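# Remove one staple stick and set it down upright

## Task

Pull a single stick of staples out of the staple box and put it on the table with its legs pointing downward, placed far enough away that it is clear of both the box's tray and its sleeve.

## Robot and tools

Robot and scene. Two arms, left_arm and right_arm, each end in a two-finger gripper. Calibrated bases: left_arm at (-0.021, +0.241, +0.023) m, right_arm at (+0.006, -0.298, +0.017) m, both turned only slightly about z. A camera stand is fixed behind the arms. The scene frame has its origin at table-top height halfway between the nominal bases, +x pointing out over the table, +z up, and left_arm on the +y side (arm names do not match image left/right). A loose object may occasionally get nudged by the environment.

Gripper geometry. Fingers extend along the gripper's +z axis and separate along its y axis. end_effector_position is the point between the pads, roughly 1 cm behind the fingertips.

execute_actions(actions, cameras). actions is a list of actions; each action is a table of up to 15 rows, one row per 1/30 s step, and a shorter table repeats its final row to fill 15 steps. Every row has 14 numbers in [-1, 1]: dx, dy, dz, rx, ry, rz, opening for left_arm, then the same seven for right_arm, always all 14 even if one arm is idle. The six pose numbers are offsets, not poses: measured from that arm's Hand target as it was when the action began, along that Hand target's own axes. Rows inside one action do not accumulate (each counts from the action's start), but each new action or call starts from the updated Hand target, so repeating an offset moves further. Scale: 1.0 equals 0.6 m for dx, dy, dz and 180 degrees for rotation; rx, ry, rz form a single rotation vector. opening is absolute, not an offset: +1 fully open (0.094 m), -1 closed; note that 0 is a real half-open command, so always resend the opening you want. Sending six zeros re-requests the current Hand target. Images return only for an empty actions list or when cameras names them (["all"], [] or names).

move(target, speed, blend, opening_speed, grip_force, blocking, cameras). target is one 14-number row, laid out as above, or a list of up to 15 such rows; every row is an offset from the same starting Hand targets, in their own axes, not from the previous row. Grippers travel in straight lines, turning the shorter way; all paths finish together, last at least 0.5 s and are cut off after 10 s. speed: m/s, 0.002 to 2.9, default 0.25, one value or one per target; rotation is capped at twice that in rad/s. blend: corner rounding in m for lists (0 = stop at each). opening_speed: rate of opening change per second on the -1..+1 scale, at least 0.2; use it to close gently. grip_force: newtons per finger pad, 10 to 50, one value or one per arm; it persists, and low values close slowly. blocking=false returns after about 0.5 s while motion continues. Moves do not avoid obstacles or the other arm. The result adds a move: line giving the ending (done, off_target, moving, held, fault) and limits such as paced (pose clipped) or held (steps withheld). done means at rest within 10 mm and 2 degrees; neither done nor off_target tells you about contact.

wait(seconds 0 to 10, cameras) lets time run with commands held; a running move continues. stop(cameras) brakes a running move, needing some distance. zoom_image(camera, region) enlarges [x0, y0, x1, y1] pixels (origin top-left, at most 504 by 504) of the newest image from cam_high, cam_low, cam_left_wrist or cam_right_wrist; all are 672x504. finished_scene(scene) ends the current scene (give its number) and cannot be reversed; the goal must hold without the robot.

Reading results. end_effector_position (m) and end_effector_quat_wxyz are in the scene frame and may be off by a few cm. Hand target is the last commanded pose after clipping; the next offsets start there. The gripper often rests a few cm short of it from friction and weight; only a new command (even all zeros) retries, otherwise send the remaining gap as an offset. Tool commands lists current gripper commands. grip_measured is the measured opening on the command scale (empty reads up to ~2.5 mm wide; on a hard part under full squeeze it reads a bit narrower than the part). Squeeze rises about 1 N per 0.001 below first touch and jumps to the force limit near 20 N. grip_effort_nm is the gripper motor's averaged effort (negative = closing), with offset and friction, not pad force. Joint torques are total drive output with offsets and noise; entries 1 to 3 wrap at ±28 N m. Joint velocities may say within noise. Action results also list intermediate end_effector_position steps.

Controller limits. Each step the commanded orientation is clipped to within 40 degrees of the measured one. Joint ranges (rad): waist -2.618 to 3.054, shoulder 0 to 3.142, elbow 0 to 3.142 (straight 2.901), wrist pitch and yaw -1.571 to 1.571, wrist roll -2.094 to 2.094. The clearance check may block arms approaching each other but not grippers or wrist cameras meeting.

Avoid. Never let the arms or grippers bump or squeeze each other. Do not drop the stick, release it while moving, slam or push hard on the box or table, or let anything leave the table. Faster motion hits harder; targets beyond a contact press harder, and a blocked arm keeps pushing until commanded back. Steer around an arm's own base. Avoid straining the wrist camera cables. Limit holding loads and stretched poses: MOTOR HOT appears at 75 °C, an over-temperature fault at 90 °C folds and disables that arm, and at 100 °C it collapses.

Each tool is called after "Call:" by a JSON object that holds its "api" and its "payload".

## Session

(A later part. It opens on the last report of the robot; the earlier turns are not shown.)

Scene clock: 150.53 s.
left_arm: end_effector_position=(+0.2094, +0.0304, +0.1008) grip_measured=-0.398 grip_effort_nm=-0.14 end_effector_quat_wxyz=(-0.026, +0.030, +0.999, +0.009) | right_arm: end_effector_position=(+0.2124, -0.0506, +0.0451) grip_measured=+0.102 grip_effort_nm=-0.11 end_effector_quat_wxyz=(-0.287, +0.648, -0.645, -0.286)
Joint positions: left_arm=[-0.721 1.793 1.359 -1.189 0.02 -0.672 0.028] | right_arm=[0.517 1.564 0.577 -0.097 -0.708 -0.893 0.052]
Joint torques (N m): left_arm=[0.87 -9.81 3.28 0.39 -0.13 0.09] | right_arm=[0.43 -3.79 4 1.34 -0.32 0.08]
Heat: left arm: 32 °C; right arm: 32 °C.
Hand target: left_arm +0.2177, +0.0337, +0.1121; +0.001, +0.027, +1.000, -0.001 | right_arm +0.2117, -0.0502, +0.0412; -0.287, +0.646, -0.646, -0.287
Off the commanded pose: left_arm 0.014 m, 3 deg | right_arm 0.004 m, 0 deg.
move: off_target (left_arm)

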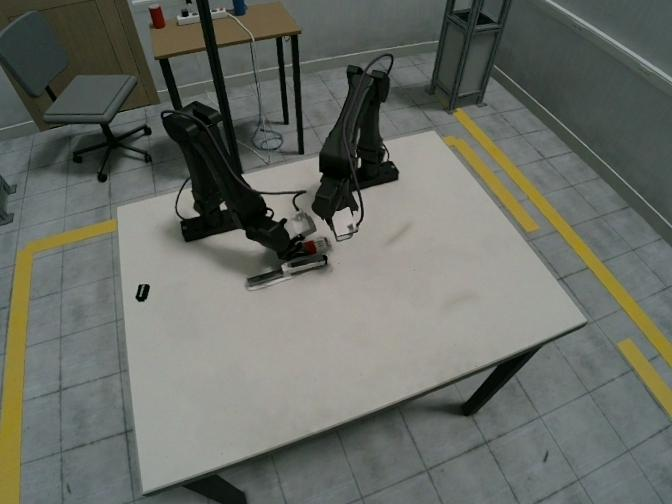

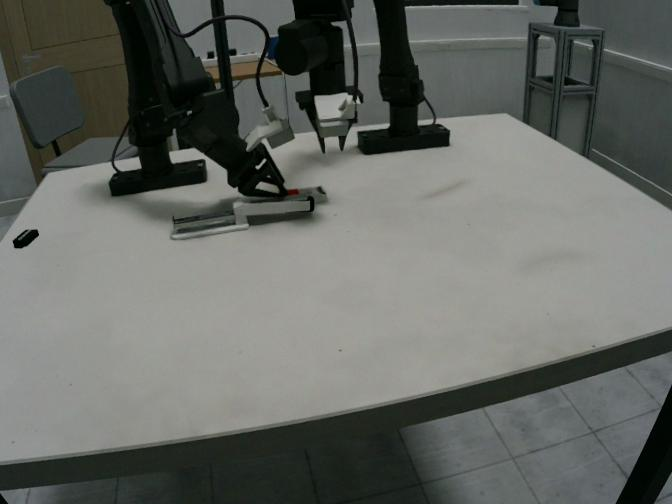

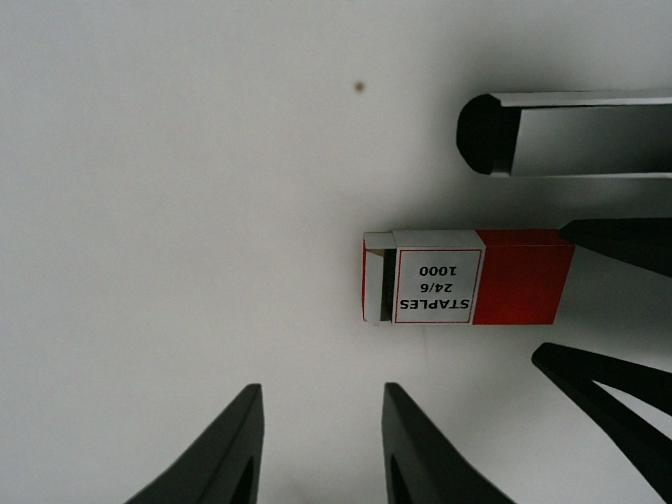

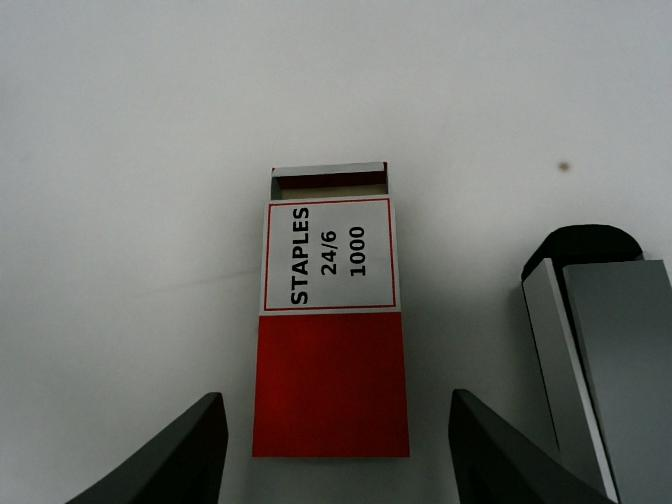

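Call:
{"api": "move", "payload": {"target": [0,0,0,0,0,0,-0.4,-0.010,0.003,0.031,0,0,0,0.1], "speed": 0.06, "cameras": ["cam_low","cam_left_wrist","cam_right_wrist"]}}

Call:
{"api": "zoom_image", "payload": {"camera": "cam_low", "region": [220, 130, 350, 240]}}

Scene clock: 154.93 s.
left_arm: end_effector_position=(+0.2094, +0.0304, +0.1008) grip_measured=-0.398 grip_effort_nm=-0.14 end_effector_quat_wxyz=(-0.026, +0.030, +0.999, +0.009) | right_arm: end_effector_position=(+0.2104, -0.0329, +0.0370) grip_measured=+0.102 grip_effort_nm=-0.11 end_effector_quat_wxyz=(-0.287, +0.648, -0.645, -0.286)
Joint positions: left_arm=[-0.721 1.793 1.359 -1.189 0.02 -0.672 0.028] | right_arm=[0.585 1.616 0.577 0.003 -0.675 -0.816 0.052]
Joint torques (N m): left_arm=[0.81 -9.83 3.18 0.38 -0.1 0.07] | right_arm=[0.46 -4.05 3.92 1.43 -0.31 0.07]
Heat: left arm: 32 °C; right arm: 32 °C.
Hand target: left_arm +0.2177, +0.0337, +0.1121; +0.001, +0.027, +1.000, -0.001 | right_arm +0.2099, -0.0323, +0.0332; -0.287, +0.646, -0.646, -0.287
Off the commanded pose: left_arm 0.014 m, 3 deg | right_arm 0.004 m, 0 deg.
move: off_target (left_arm)
Images, in order (width x height): cam_low 672x504, cam_left_wrist 672x504, cam_right_wrist 672x504.

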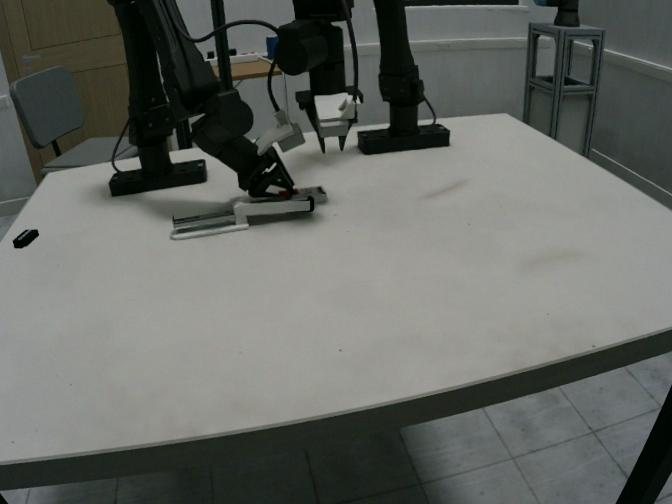

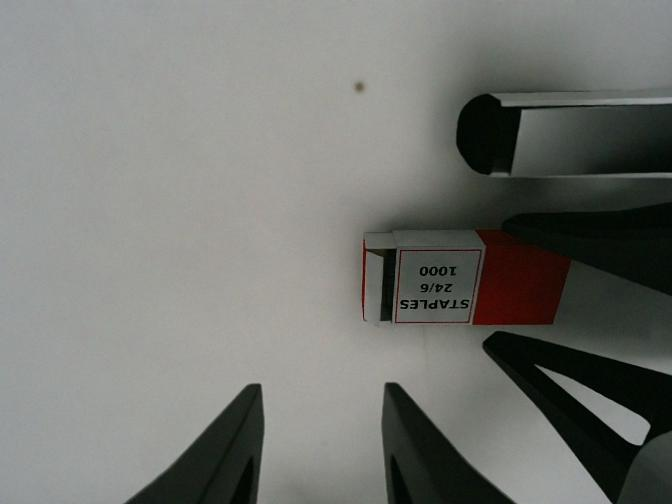

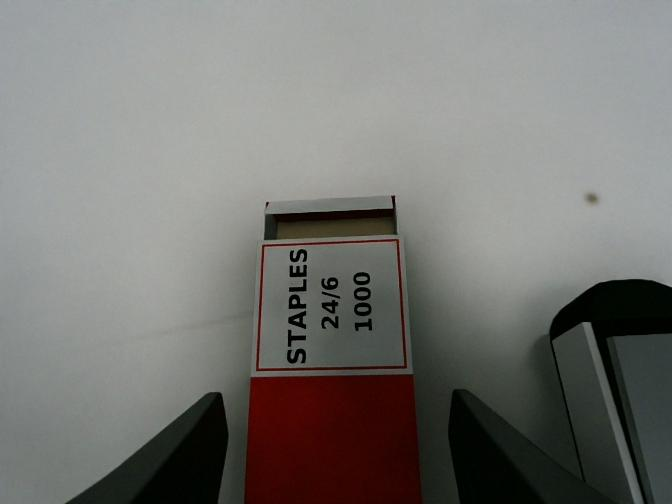

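Scaled by 3.877 from the camera's 672x504 image, which has a finer 960x720 frame.

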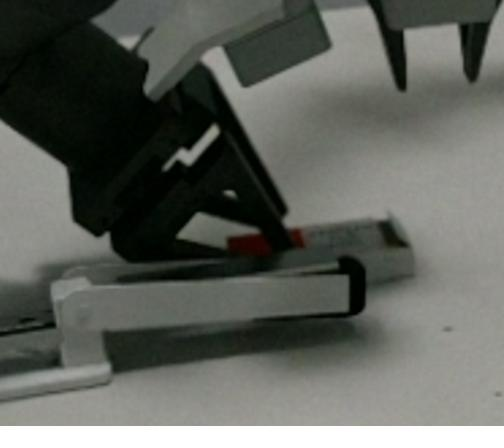

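Call:
{"api": "move", "payload": {"target": [0,0,0,0,0,0,-0.4,0,0.003,0.002,0,0,0,-0.3], "grip_force": [50,15], "opening_speed": 0.4, "cameras": ["cam_low","cam_left_wrist","cam_right_wrist"]}}

Call:
{"api": "zoom_image", "payload": {"camera": "cam_left_wrist", "region": [340, 210, 480, 340]}}

Call:
{"api": "zoom_image", "payload": {"camera": "cam_right_wrist", "region": [240, 170, 430, 300]}}

Scene clock: 161.20 s.
left_arm: end_effector_position=(+0.2094, +0.0304, +0.1008) grip_measured=-0.398 grip_effort_nm=-0.14 end_effector_quat_wxyz=(-0.026, +0.030, +0.999, +0.009) | right_arm: end_effector_position=(+0.2102, -0.0337, +0.0355) grip_measured=-0.204 grip_effort_nm=-0.37 end_effector_quat_wxyz=(-0.287, +0.646, -0.648, -0.285)
Joint positions: left_arm=[-0.721 1.793 1.359 -1.189 0.02 -0.672 0.028] | right_arm=[0.585 1.616 0.569 0.013 -0.671 -0.808 0.037]
Joint torques (N m): left_arm=[0.83 -9.83 3.21 0.4 -0.1 0.1] | right_arm=[0.46 -4.11 3.92 1.43 -0.3 0.07]
Heat: left arm: 32 °C; right arm: 31 °C.
Hand target: left_arm +0.2177, +0.0337, +0.1121; +0.001, +0.027, +1.000, -0.001 | right_arm +0.2081, -0.0315, +0.0324; -0.287, +0.646, -0.646, -0.287
Off the commanded pose: left_arm 0.014 m, 3 deg | right_arm 0.004 m, 0 deg.
grip_force (N): 50, 15
move: off_target (left_arm)
Images, in order (width x height): cam_low 672x504, cam_left_wrist 672x504, cam_right_wrist 672x504.

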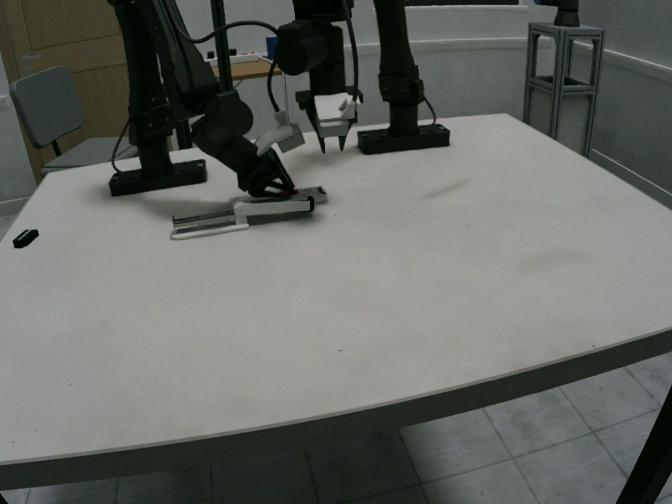

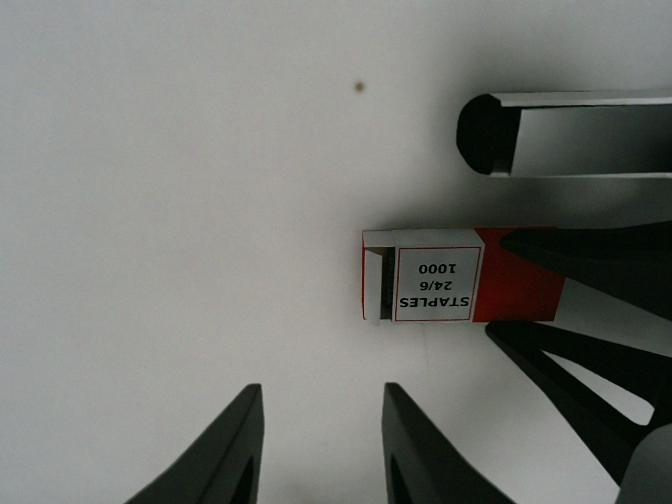

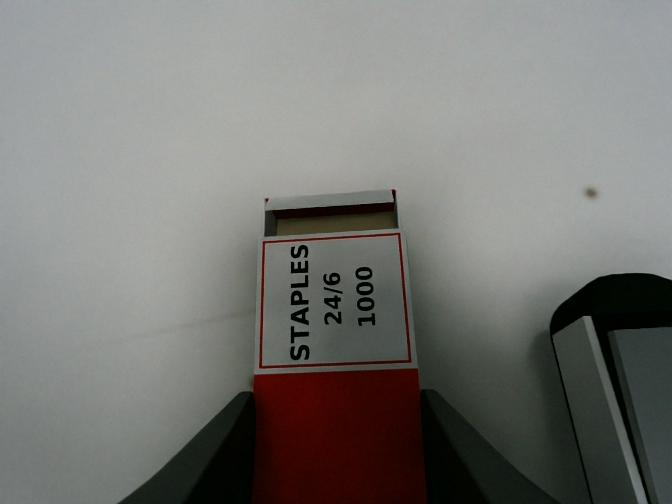

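Scaled by 3.600 from the camera's 672x504 image, which has a finer 960x720 frame.

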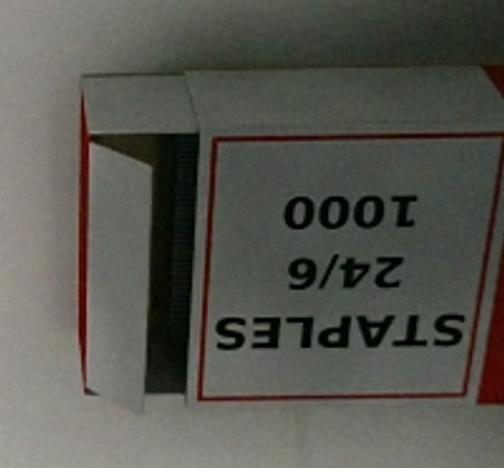

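Scaled by 2.653 from the camera's 672x504 image, which has a finer 960x720 frame.

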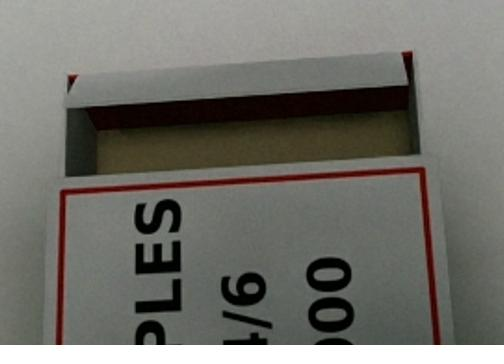

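Call:
{"api": "move", "payload": {"target": [0.017,-0.043,0.083,0,0,0,-0.5,0,0,0,0,0,0,-0.3], "speed": 0.1, "cameras": ["cam_low","cam_left_wrist","cam_right_wrist"]}}

Call:
{"api": "zoom_image", "payload": {"camera": "cam_low", "region": [250, 110, 380, 220]}}

Scene clock: 171.37 s.
left_arm: end_effector_position=(+0.2005, +0.0188, +0.0651) grip_measured=-0.498 grip_effort_nm=-0.13 end_effector_quat_wxyz=(-0.017, +0.032, +0.999, +0.012) | right_arm: end_effector_position=(+0.2110, -0.0344, +0.0355) grip_measured=-0.204 grip_effort_nm=-0.38 end_effector_quat_wxyz=(-0.287, +0.644, -0.650, -0.285)
Joint positions: left_arm=[-0.776 1.823 1.251 -1.04 0.005 -0.724 0.024] | right_arm=[0.582 1.616 0.569 0.013 -0.671 -0.805 0.037]
Joint torques (N m): left_arm=[-0.9 -5.97 3.29 0.8 -0.06 -0.15] | right_arm=[0.46 -4.11 3.9 1.44 -0.3 0.05]
Heat: left arm: 32 °C; right arm: 31 °C.
Hand target: left_arm +0.2062, +0.0085, +0.0623; +0.001, +0.027, +1.000, -0.001 | right_arm +0.2081, -0.0315, +0.0324; -0.287, +0.646, -0.646, -0.287
Off the commanded pose: left_arm 0.012 m, 3 deg | right_arm 0.005 m, 1 deg.
grip_force (N): 50, 15
move: off_target (left_arm)
Images, in order (width x height): cam_low 672x504, cam_left_wrist 672x504, cam_right_wrist 672x504.

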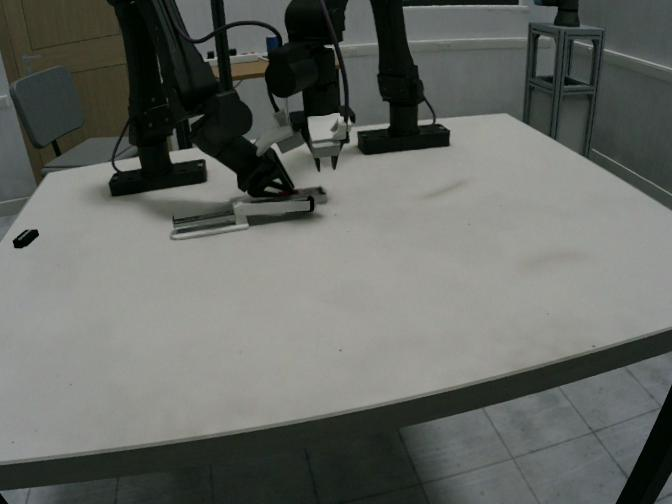

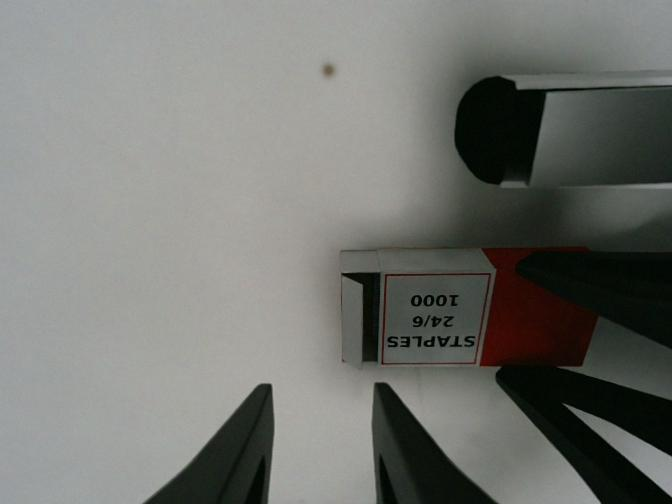

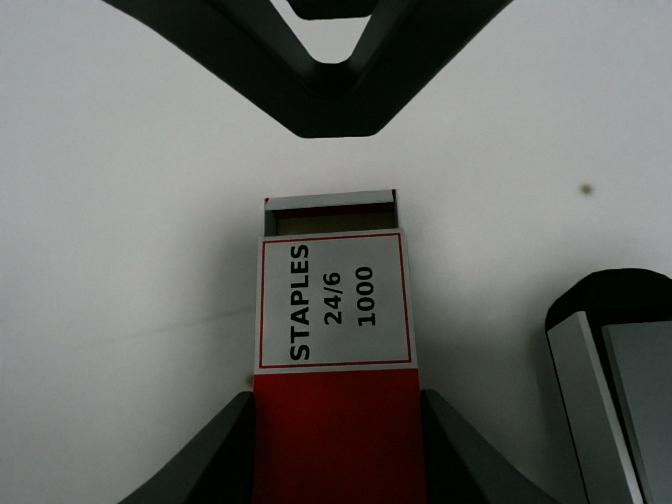

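Scaled by 3.877 from the camera's 672x504 image, which has a finer 960x720 frame.

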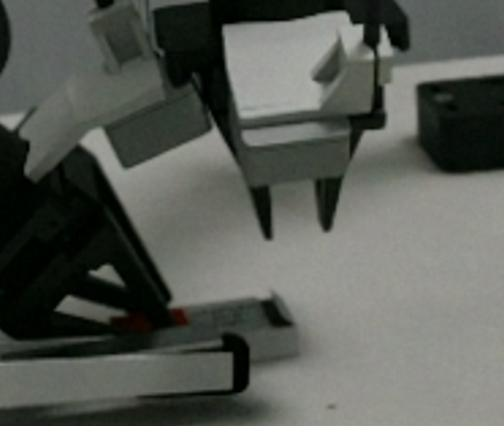

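Call:
{"api": "move", "payload": {"target": [[0.007,0.133,-0.1,0,0,0,-0.5,0,0,0,0,0,0,-0.3],[0.007,0.133,-0.1,0,0,0,-0.5,-0.067,0.05,0.074,0,0,0,-0.3]], "speed": 0.08, "cameras": ["all"]}}

Scene clock: 185.47 s.
left_arm: end_effector_position=(+0.2077, +0.0842, +0.1131) grip_measured=-0.498 grip_effort_nm=-0.12 end_effector_quat_wxyz=(-0.010, +0.023, +1.000, -0.002) | right_arm: end_effector_position=(+0.1757, +0.0254, +0.0388) grip_measured=-0.204 grip_effort_nm=-0.38 end_effector_quat_wxyz=(-0.290, +0.645, -0.641, -0.298)
Joint positions: left_arm=[-0.584 1.619 1.211 -1.178 0.014 -0.549 0.024] | right_arm=[0.841 1.651 0.569 0.208 -0.55 -0.549 0.037]
Joint torques (N m): left_arm=[0.64 -7.6 3.71 0.15 -0.07 0.09] | right_arm=[0.62 -3.43 5.71 1.44 0.12 0.06]
Heat: left arm: 32 °C; right arm: 30 °C.
Hand target: left_arm +0.2062, +0.0885, +0.1222; +0.001, +0.027, +1.000, -0.001 | right_arm +0.1781, +0.0284, +0.0325; -0.287, +0.646, -0.646, -0.287
Off the commanded pose: left_arm 0.010 m, 1 deg | right_arm 0.007 m, 1 deg.
grip_force (N): 50, 15
move: done

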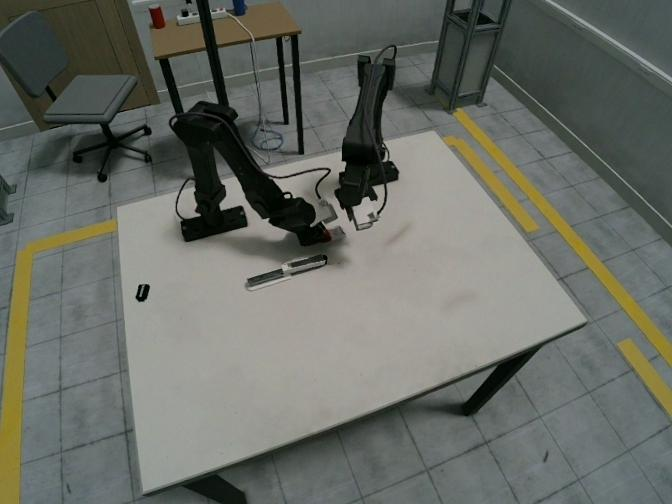

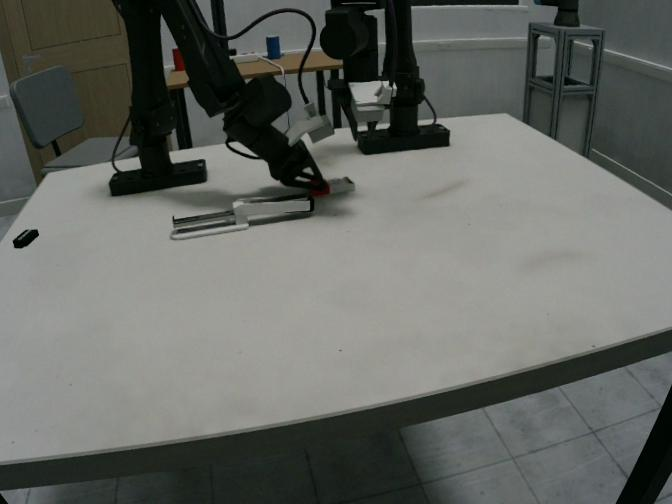

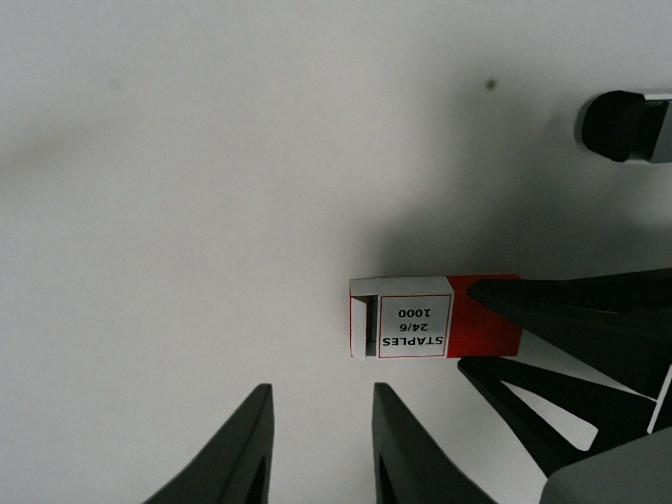

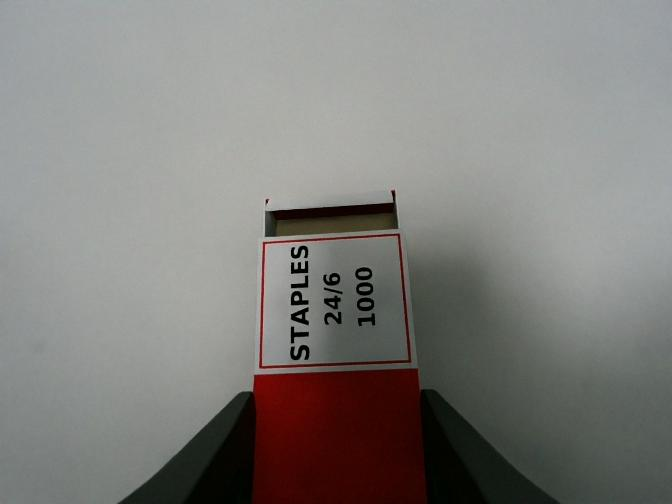

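Call:
{"api": "move", "payload": {"target": [[0,0,0,0,0,0,-0.5,0,0,0,0,0,0,0.15],[0,0,0,0,0,0,-0.5,0.002,0,-0.077,0,-0.05,0,0.15]], "speed": 0.08, "opening_speed": 0.8, "cameras": ["cam_low","cam_left_wrist","cam_right_wrist"]}}

Scene clock: 193.57 s.
left_arm: end_effector_position=(+0.2077, +0.0842, +0.1131) grip_measured=-0.498 grip_effort_nm=-0.12 end_effector_quat_wxyz=(-0.010, +0.023, +1.000, -0.002) | right_arm: end_effector_position=(+0.1808, -0.0117, +0.0476) grip_measured=+0.148 grip_effort_nm=0.12 end_effector_quat_wxyz=(-0.313, +0.613, -0.649, -0.323)
Joint positions: left_arm=[-0.584 1.619 1.211 -1.178 0.014 -0.549 0.024] | right_arm=[0.698 1.547 0.445 0.244 -0.666 -0.577 0.054]
Joint torques (N m): left_arm=[0.55 -7.65 3.63 0.12 -0.08 0.1] | right_arm=[-0.47 -7.27 3.89 1.72 -0.75 -0.17]
Heat: left arm: 32 °C; right arm: 31 °C.
Hand target: left_arm +0.2062, +0.0885, +0.1222; +0.001, +0.027, +1.000, -0.001 | right_arm +0.1781, -0.0067, +0.0626; -0.337, +0.622, -0.621, -0.337
Off the commanded pose: left_arm 0.010 m, 1 deg | right_arm 0.016 m, 5 deg.
grip_force (N): 50, 15
move: off_target (right_arm)
Images, in order (width x height): cam_low 672x504, cam_left_wrist 672x504, cam_right_wrist 672x504.

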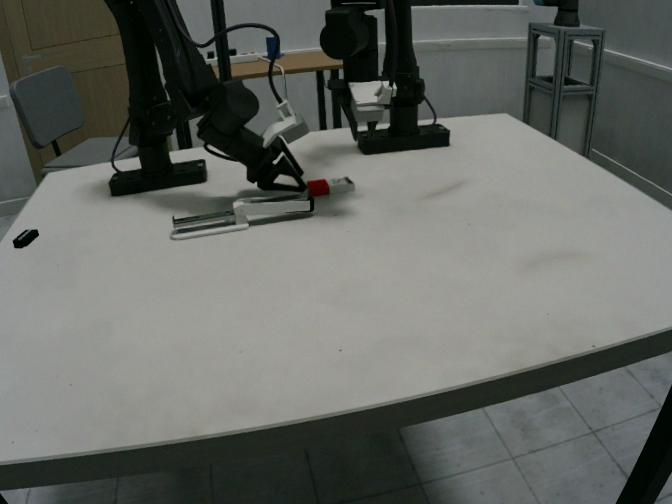

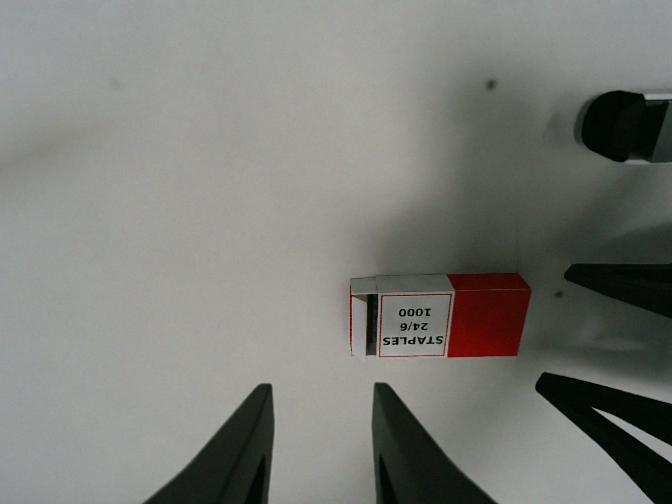

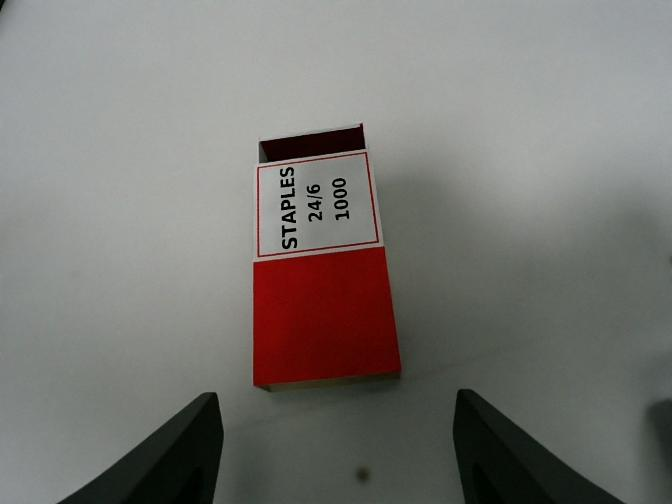

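Call:
{"api": "move", "payload": {"target": [0,0,0,0,0,0,-0.5,0.0175,0.0035,0.0605,-0.0093,0,-0.006,0.15], "speed": 0.06, "cameras": ["cam_low","cam_left_wrist","cam_right_wrist"]}}

Call:
{"api": "zoom_image", "payload": {"camera": "cam_low", "region": [240, 80, 400, 220]}}

Scene clock: 199.77 s.
left_arm: end_effector_position=(+0.2077, +0.0842, +0.1131) grip_measured=-0.498 grip_effort_nm=-0.12 end_effector_quat_wxyz=(-0.010, +0.023, +1.000, -0.002) | right_arm: end_effector_position=(+0.1770, +0.0104, +0.0306) grip_measured=+0.148 grip_effort_nm=0.12 end_effector_quat_wxyz=(-0.329, +0.634, -0.616, -0.331)
Joint positions: left_arm=[-0.584 1.619 1.211 -1.178 0.014 -0.549 0.024] | right_arm=[0.757 1.702 0.445 0.455 -0.668 -0.581 0.054]
Joint torques (N m): left_arm=[0.58 -7.73 3.63 0.14 -0.01 0.1] | right_arm=[0.5 -3.81 5.23 1.66 -0.42 0.1]
Heat: left arm: 32 °C; right arm: 31 °C.
Hand target: left_arm +0.2062, +0.0885, +0.1222; +0.001, +0.027, +1.000, -0.001 | right_arm +0.1760, +0.0180, +0.0340; -0.331, +0.632, -0.610, -0.343
Off the commanded pose: left_arm 0.010 m, 1 deg | right_arm 0.008 m, 2 deg.
grip_force (N): 50, 15
move: done
Images, in order (width x height): cam_low 672x504, cam_left_wrist 672x504, cam_right_wrist 672x504.

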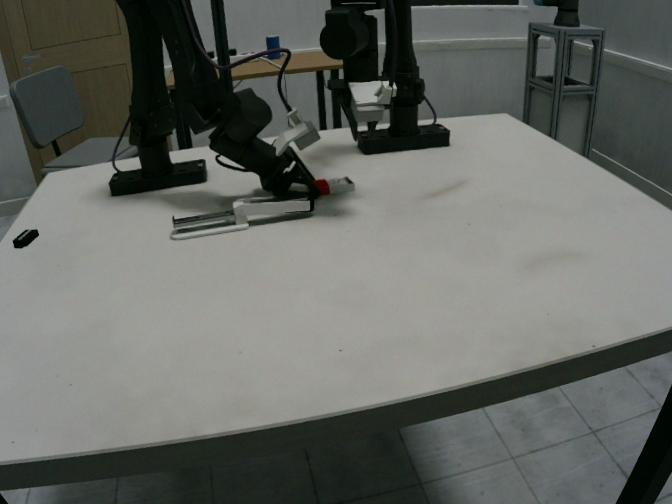

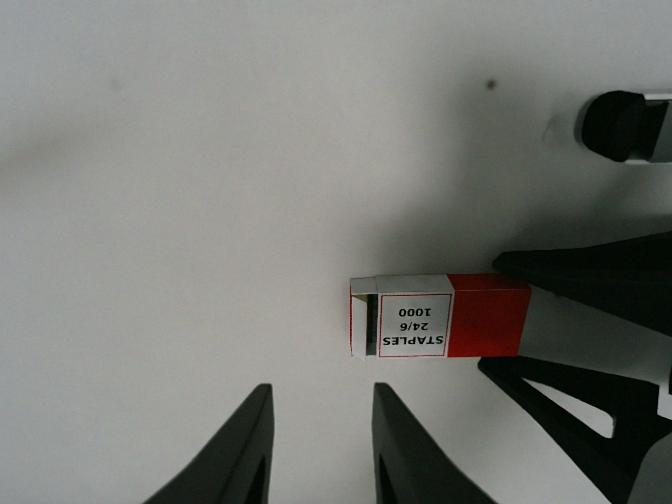

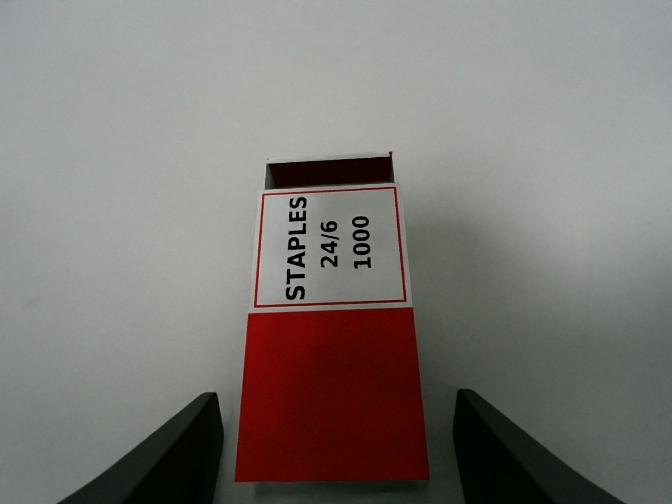

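Scaled by 3.150 from the camera's 672x504 image, which has a finer 960x720 frame.

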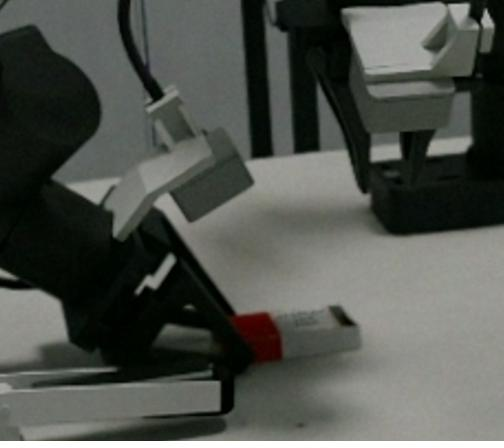

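Call:
{"api": "move", "payload": {"target": [0,0,0,0,0,0,-0.5,0,0,0,0,0,0,-0.3], "opening_speed": 0.4, "cameras": ["cam_left_wrist","cam_right_wrist"]}}

Scene clock: 204.17 s.
left_arm: end_effector_position=(+0.2077, +0.0842, +0.1131) grip_measured=-0.498 grip_effort_nm=-0.12 end_effector_quat_wxyz=(-0.010, +0.023, +1.000, -0.002) | right_arm: end_effector_position=(+0.1770, +0.0104, +0.0306) grip_measured=-0.193 grip_effort_nm=-0.38 end_effector_quat_wxyz=(-0.329, +0.633, -0.617, -0.331)
Joint positions: left_arm=[-0.584 1.619 1.211 -1.178 0.014 -0.549 0.024] | right_arm=[0.757 1.702 0.445 0.455 -0.668 -0.578 0.038]
Joint torques (N m): left_arm=[0.54 -7.79 3.58 0.14 -0.06 0.06] | right_arm=[0.53 -3.81 5.22 1.67 -0.42 0.08]
Heat: left arm: 32 °C; right arm: 31 °C.
Hand target: left_arm +0.2062, +0.0885, +0.1222; +0.001, +0.027, +1.000, -0.001 | right_arm +0.1760, +0.0180, +0.0340; -0.331, +0.632, -0.610, -0.343
Off the commanded pose: left_arm 0.010 m, 1 deg | right_arm 0.008 m, 2 deg.
grip_force (N): 50, 15
move: done
Images, in order (width x height): cam_left_wrist 672x504, cam_right_wrist 672x504.

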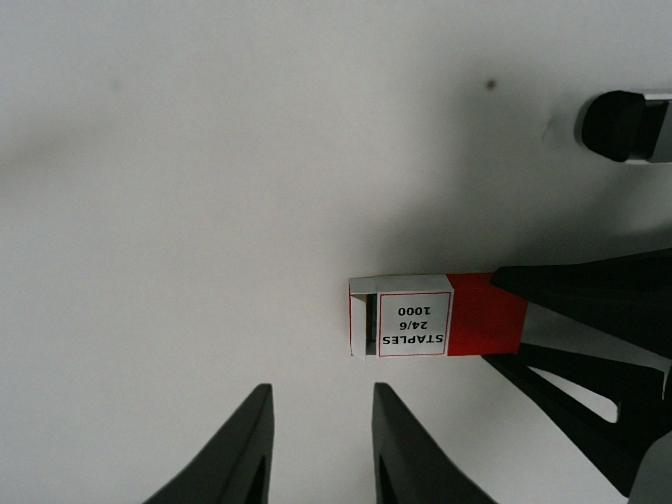

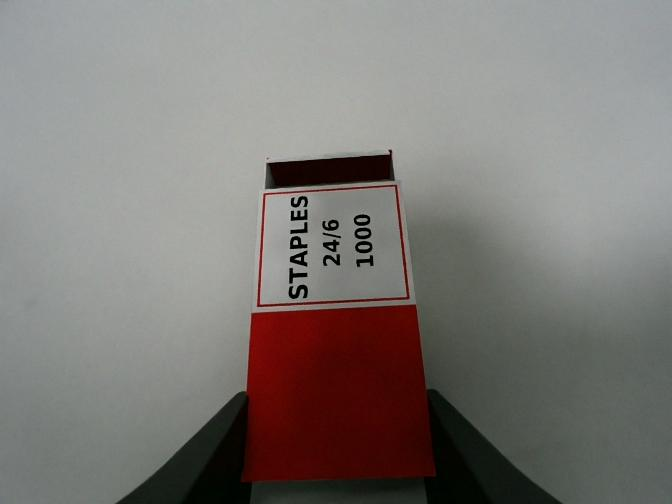

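Call:
{"api": "move", "payload": {"target": [0.0645,-0.043,0.103,0,0,0,-0.45,0,0,0,0,0,0,-0.3], "speed": 0.1, "cameras": ["cam_low","cam_left_wrist","cam_right_wrist"]}}

Call:
{"api": "zoom_image", "payload": {"camera": "cam_low", "region": [270, 90, 400, 210]}}

Scene clock: 211.27 s.
left_arm: end_effector_position=(+0.1597, +0.0677, +0.0553) grip_measured=-0.452 grip_effort_nm=0.10 end_effector_quat_wxyz=(-0.022, +0.036, +0.999, +0.010) | right_arm: end_effector_position=(+0.1770, +0.0104, +0.0306) grip_measured=-0.193 grip_effort_nm=-0.38 end_effector_quat_wxyz=(-0.329, +0.633, -0.617, -0.331)
Joint positions: left_arm=[-0.747 1.613 0.964 -0.97 0.014 -0.686 0.026] | right_arm=[0.757 1.702 0.445 0.455 -0.668 -0.578 0.038]
Joint torques (N m): left_arm=[-0.54 -6.87 3.07 0.52 -0.06 -0.13] | right_arm=[0.5 -3.81 5.22 1.67 -0.42 0.08]
Heat: left arm: 32 °C; right arm: 31 °C.
Hand target: left_arm +0.1663, +0.0647, +0.0603; +0.001, +0.027, +1.000, -0.001 | right_arm +0.1760, +0.0180, +0.0340; -0.331, +0.632, -0.610, -0.343
Off the commanded pose: left_arm 0.009 m, 3 deg | right_arm 0.008 m, 2 deg.
grip_force (N): 50, 15
move: off_target (left_arm)
Images, in order (width x height): cam_low 672x504, cam_left_wrist 672x504, cam_right_wrist 672x504.

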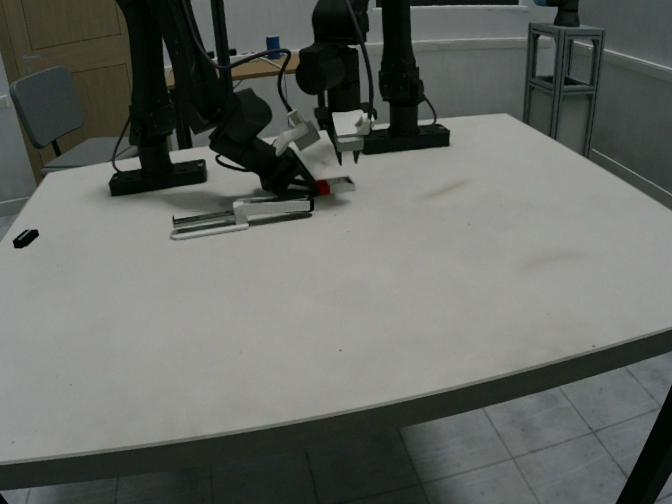

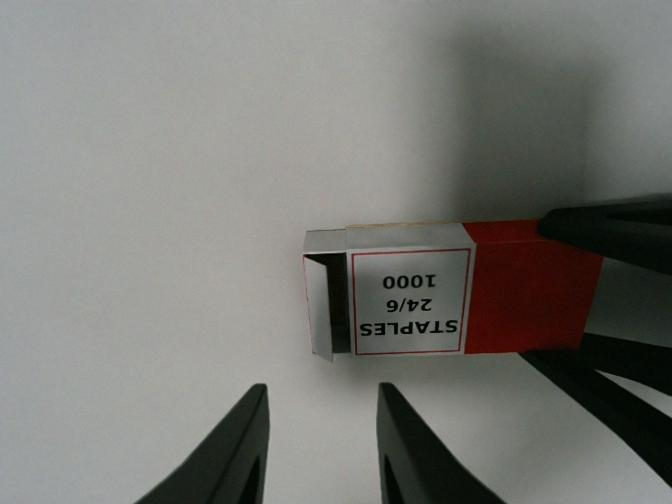

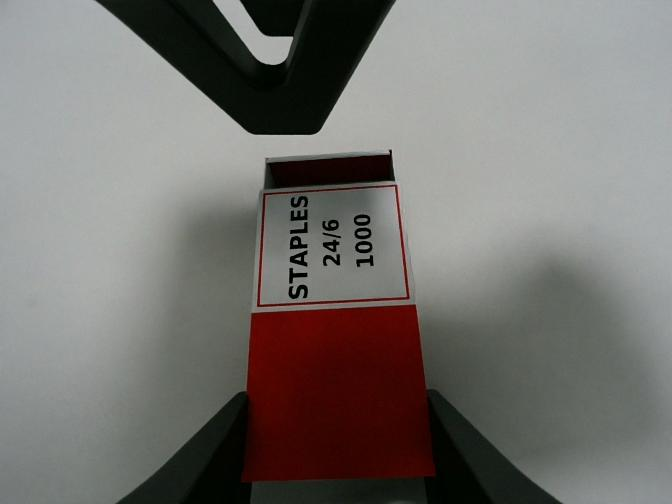

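Scaled by 3.877 from the camera's 672x504 image, which has a finer 960x720 frame.

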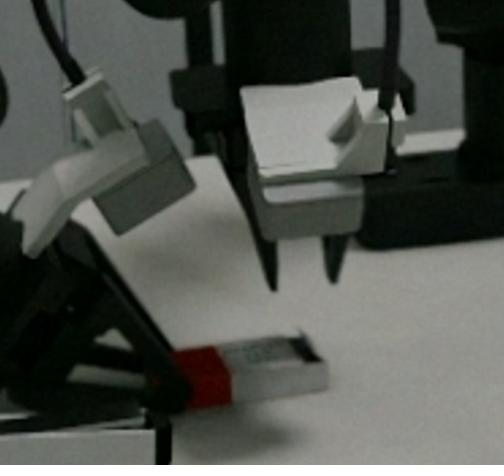

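Call:
{"api": "move", "payload": {"target": [-0.009,0.014,0.0255,0.07,0,0,-0.6,0,0,0,0,0,0,-0.3], "speed": 0.06, "cameras": ["cam_low","cam_left_wrist","cam_right_wrist"]}}

Call:
{"api": "zoom_image", "payload": {"camera": "cam_low", "region": [270, 90, 400, 210]}}

Scene clock: 228.90 s.
left_arm: end_effector_position=(+0.1641, +0.0785, +0.0375) grip_measured=-0.598 grip_effort_nm=-0.14 end_effector_quat_wxyz=(-0.024, +0.020, +0.996, -0.086) | right_arm: end_effector_position=(+0.1770, +0.0104, +0.0306) grip_measured=-0.193 grip_effort_nm=-0.38 end_effector_quat_wxyz=(-0.329, +0.633, -0.617, -0.331)
Joint positions: left_arm=[-0.589 1.533 0.794 -0.778 0.171 -0.564 0.019] | right_arm=[0.757 1.702 0.445 0.455 -0.668 -0.578 0.038]
Joint torques (N m): left_arm=[0.69 -6.6 3.02 0.77 0.18 0.12] | right_arm=[0.51 -3.79 5.23 1.67 -0.43 0.09]
Heat: left arm: 31 °C; right arm: 31 °C.
Hand target: left_arm +0.1721, +0.0727, +0.0450; -0.002, +0.027, +0.994, -0.110 | right_arm +0.1760, +0.0180, +0.0340; -0.331, +0.632, -0.610, -0.343
Off the commanded pose: left_arm 0.012 m, 4 deg | right_arm 0.008 m, 2 deg.
grip_force (N): 50, 15
move: off_target (left_arm)
Images, in order (width x height): cam_low 672x504, cam_left_wrist 672x504, cam_right_wrist 672x504.

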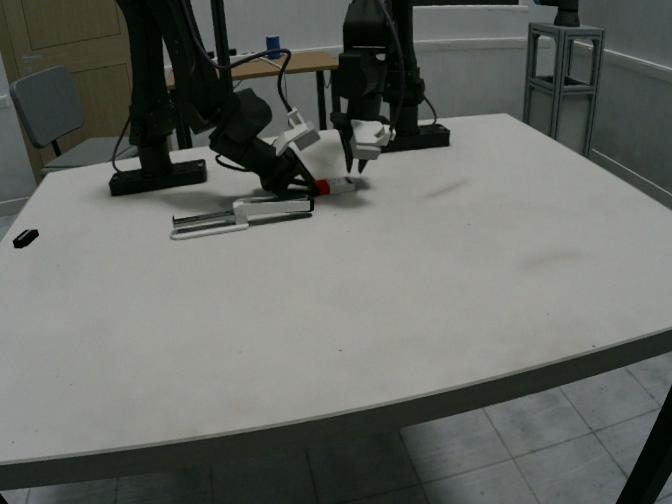

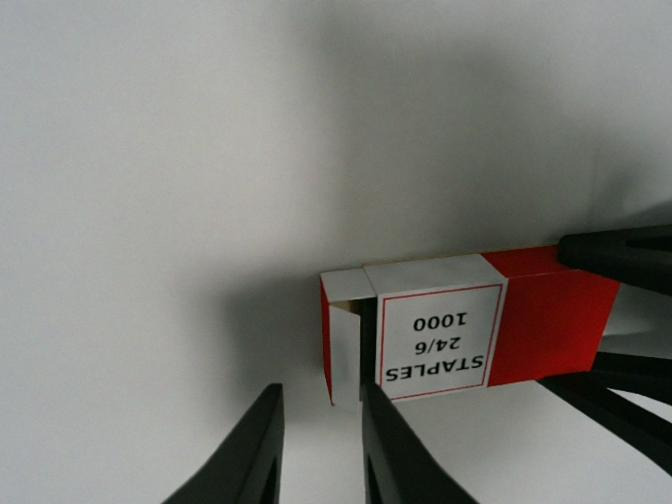

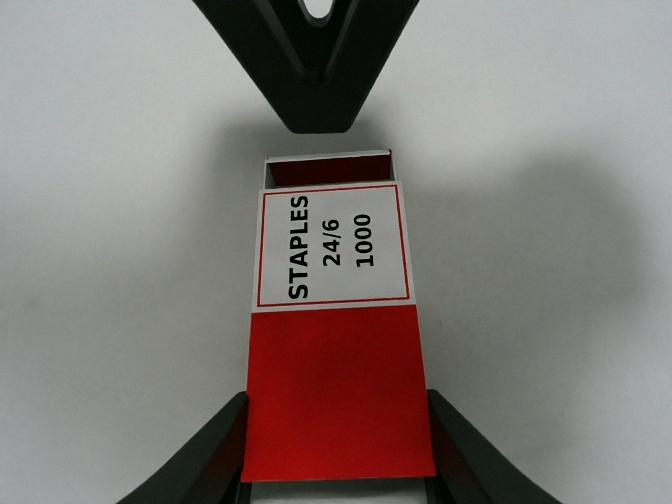

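Scaled by 3.877 from the camera's 672x504 image, which has a finer 960x720 frame.

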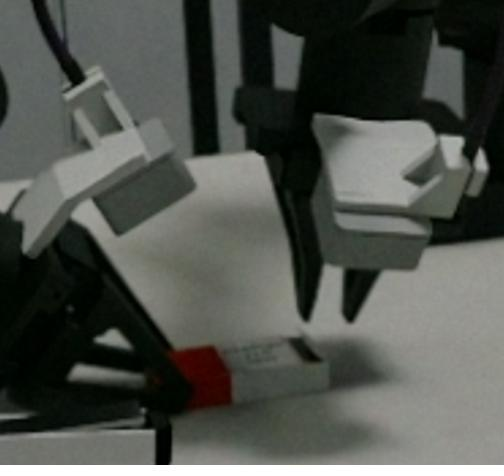

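Call:
{"api": "move", "payload": {"target": [[0,0,0,0,0,0,-0.45,0,0,0,0,0,0,-0.3],[0,0,0.023,0,0,0,-0.45,0,0,0,0,0,0,-0.3]], "speed": 0.04, "cameras": ["cam_low","cam_left_wrist","cam_right_wrist"]}}

Call:
{"api": "zoom_image", "payload": {"camera": "cam_low", "region": [290, 110, 400, 210]}}

Call:
{"api": "zoom_image", "payload": {"camera": "cam_left_wrist", "region": [230, 280, 470, 460]}}

Scene clock: 241.90 s.
left_arm: end_effector_position=(+0.1683, +0.0756, +0.0317) grip_measured=-0.452 grip_effort_nm=0.10 end_effector_quat_wxyz=(-0.010, +0.022, +0.995, -0.095) | right_arm: end_effector_position=(+0.1770, +0.0104, +0.0306) grip_measured=-0.193 grip_effort_nm=-0.38 end_effector_quat_wxyz=(-0.329, +0.633, -0.617, -0.331)
Joint positions: left_arm=[-0.589 1.533 0.765 -0.713 0.171 -0.563 0.026] | right_arm=[0.757 1.702 0.445 0.455 -0.668 -0.578 0.038]
Joint torques (N m): left_arm=[-0.34 -3.59 3.04 0.84 0.19 0] | right_arm=[0.51 -3.81 5.22 1.66 -0.43 0.08]
Heat: left arm: 31 °C; right arm: 31 °C.
Hand target: left_arm +0.1720, +0.0697, +0.0315; -0.002, +0.027, +0.994, -0.110 | right_arm +0.1760, +0.0180, +0.0340; -0.331, +0.632, -0.610, -0.343
Off the commanded pose: left_arm 0.007 m, 2 deg | right_arm 0.008 m, 2 deg.
grip_force (N): 50, 15
move: done
Images, in order (width x height): cam_low 672x504, cam_left_wrist 672x504, cam_right_wrist 672x504.

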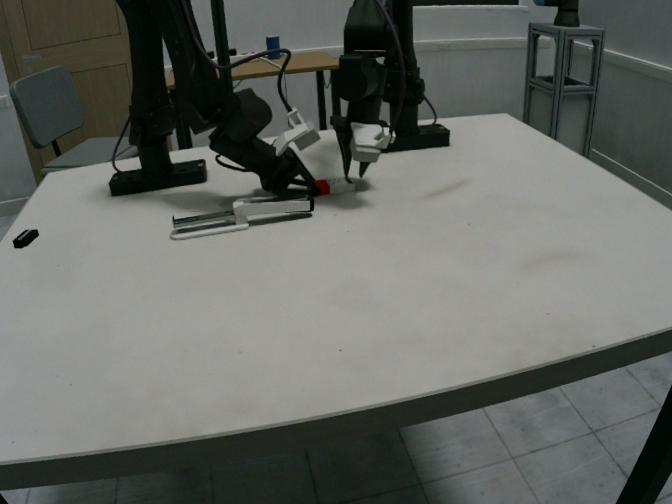

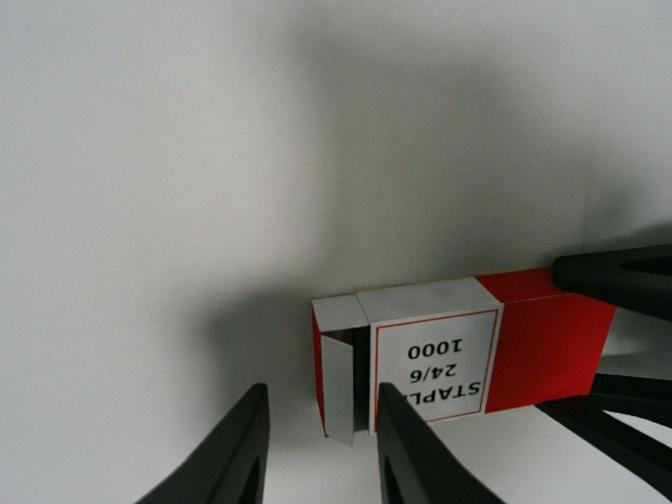

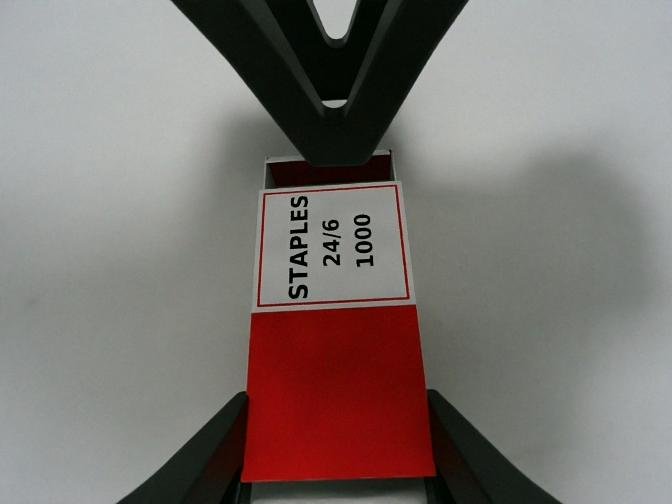

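Scaled by 4.582 from the camera's 672x504 image, which has a finer 960x720 frame.

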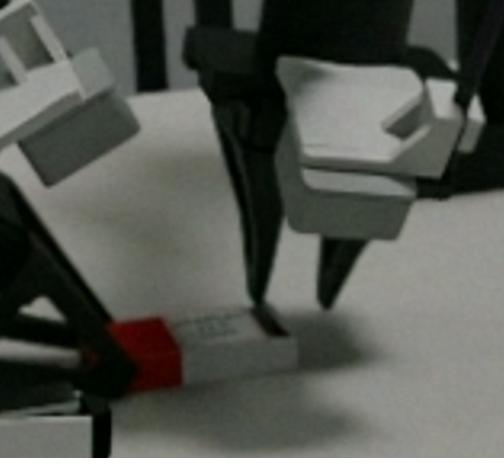

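Scaled by 2.100 from the camera's 672x504 image, which has a finer 960x720 frame.

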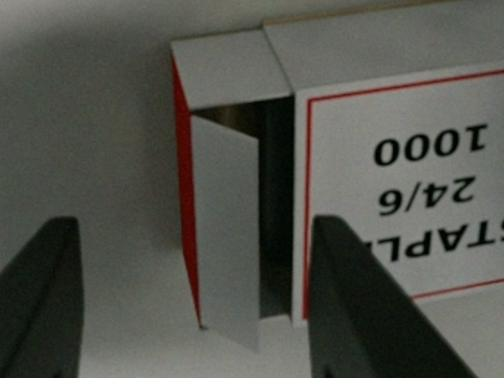

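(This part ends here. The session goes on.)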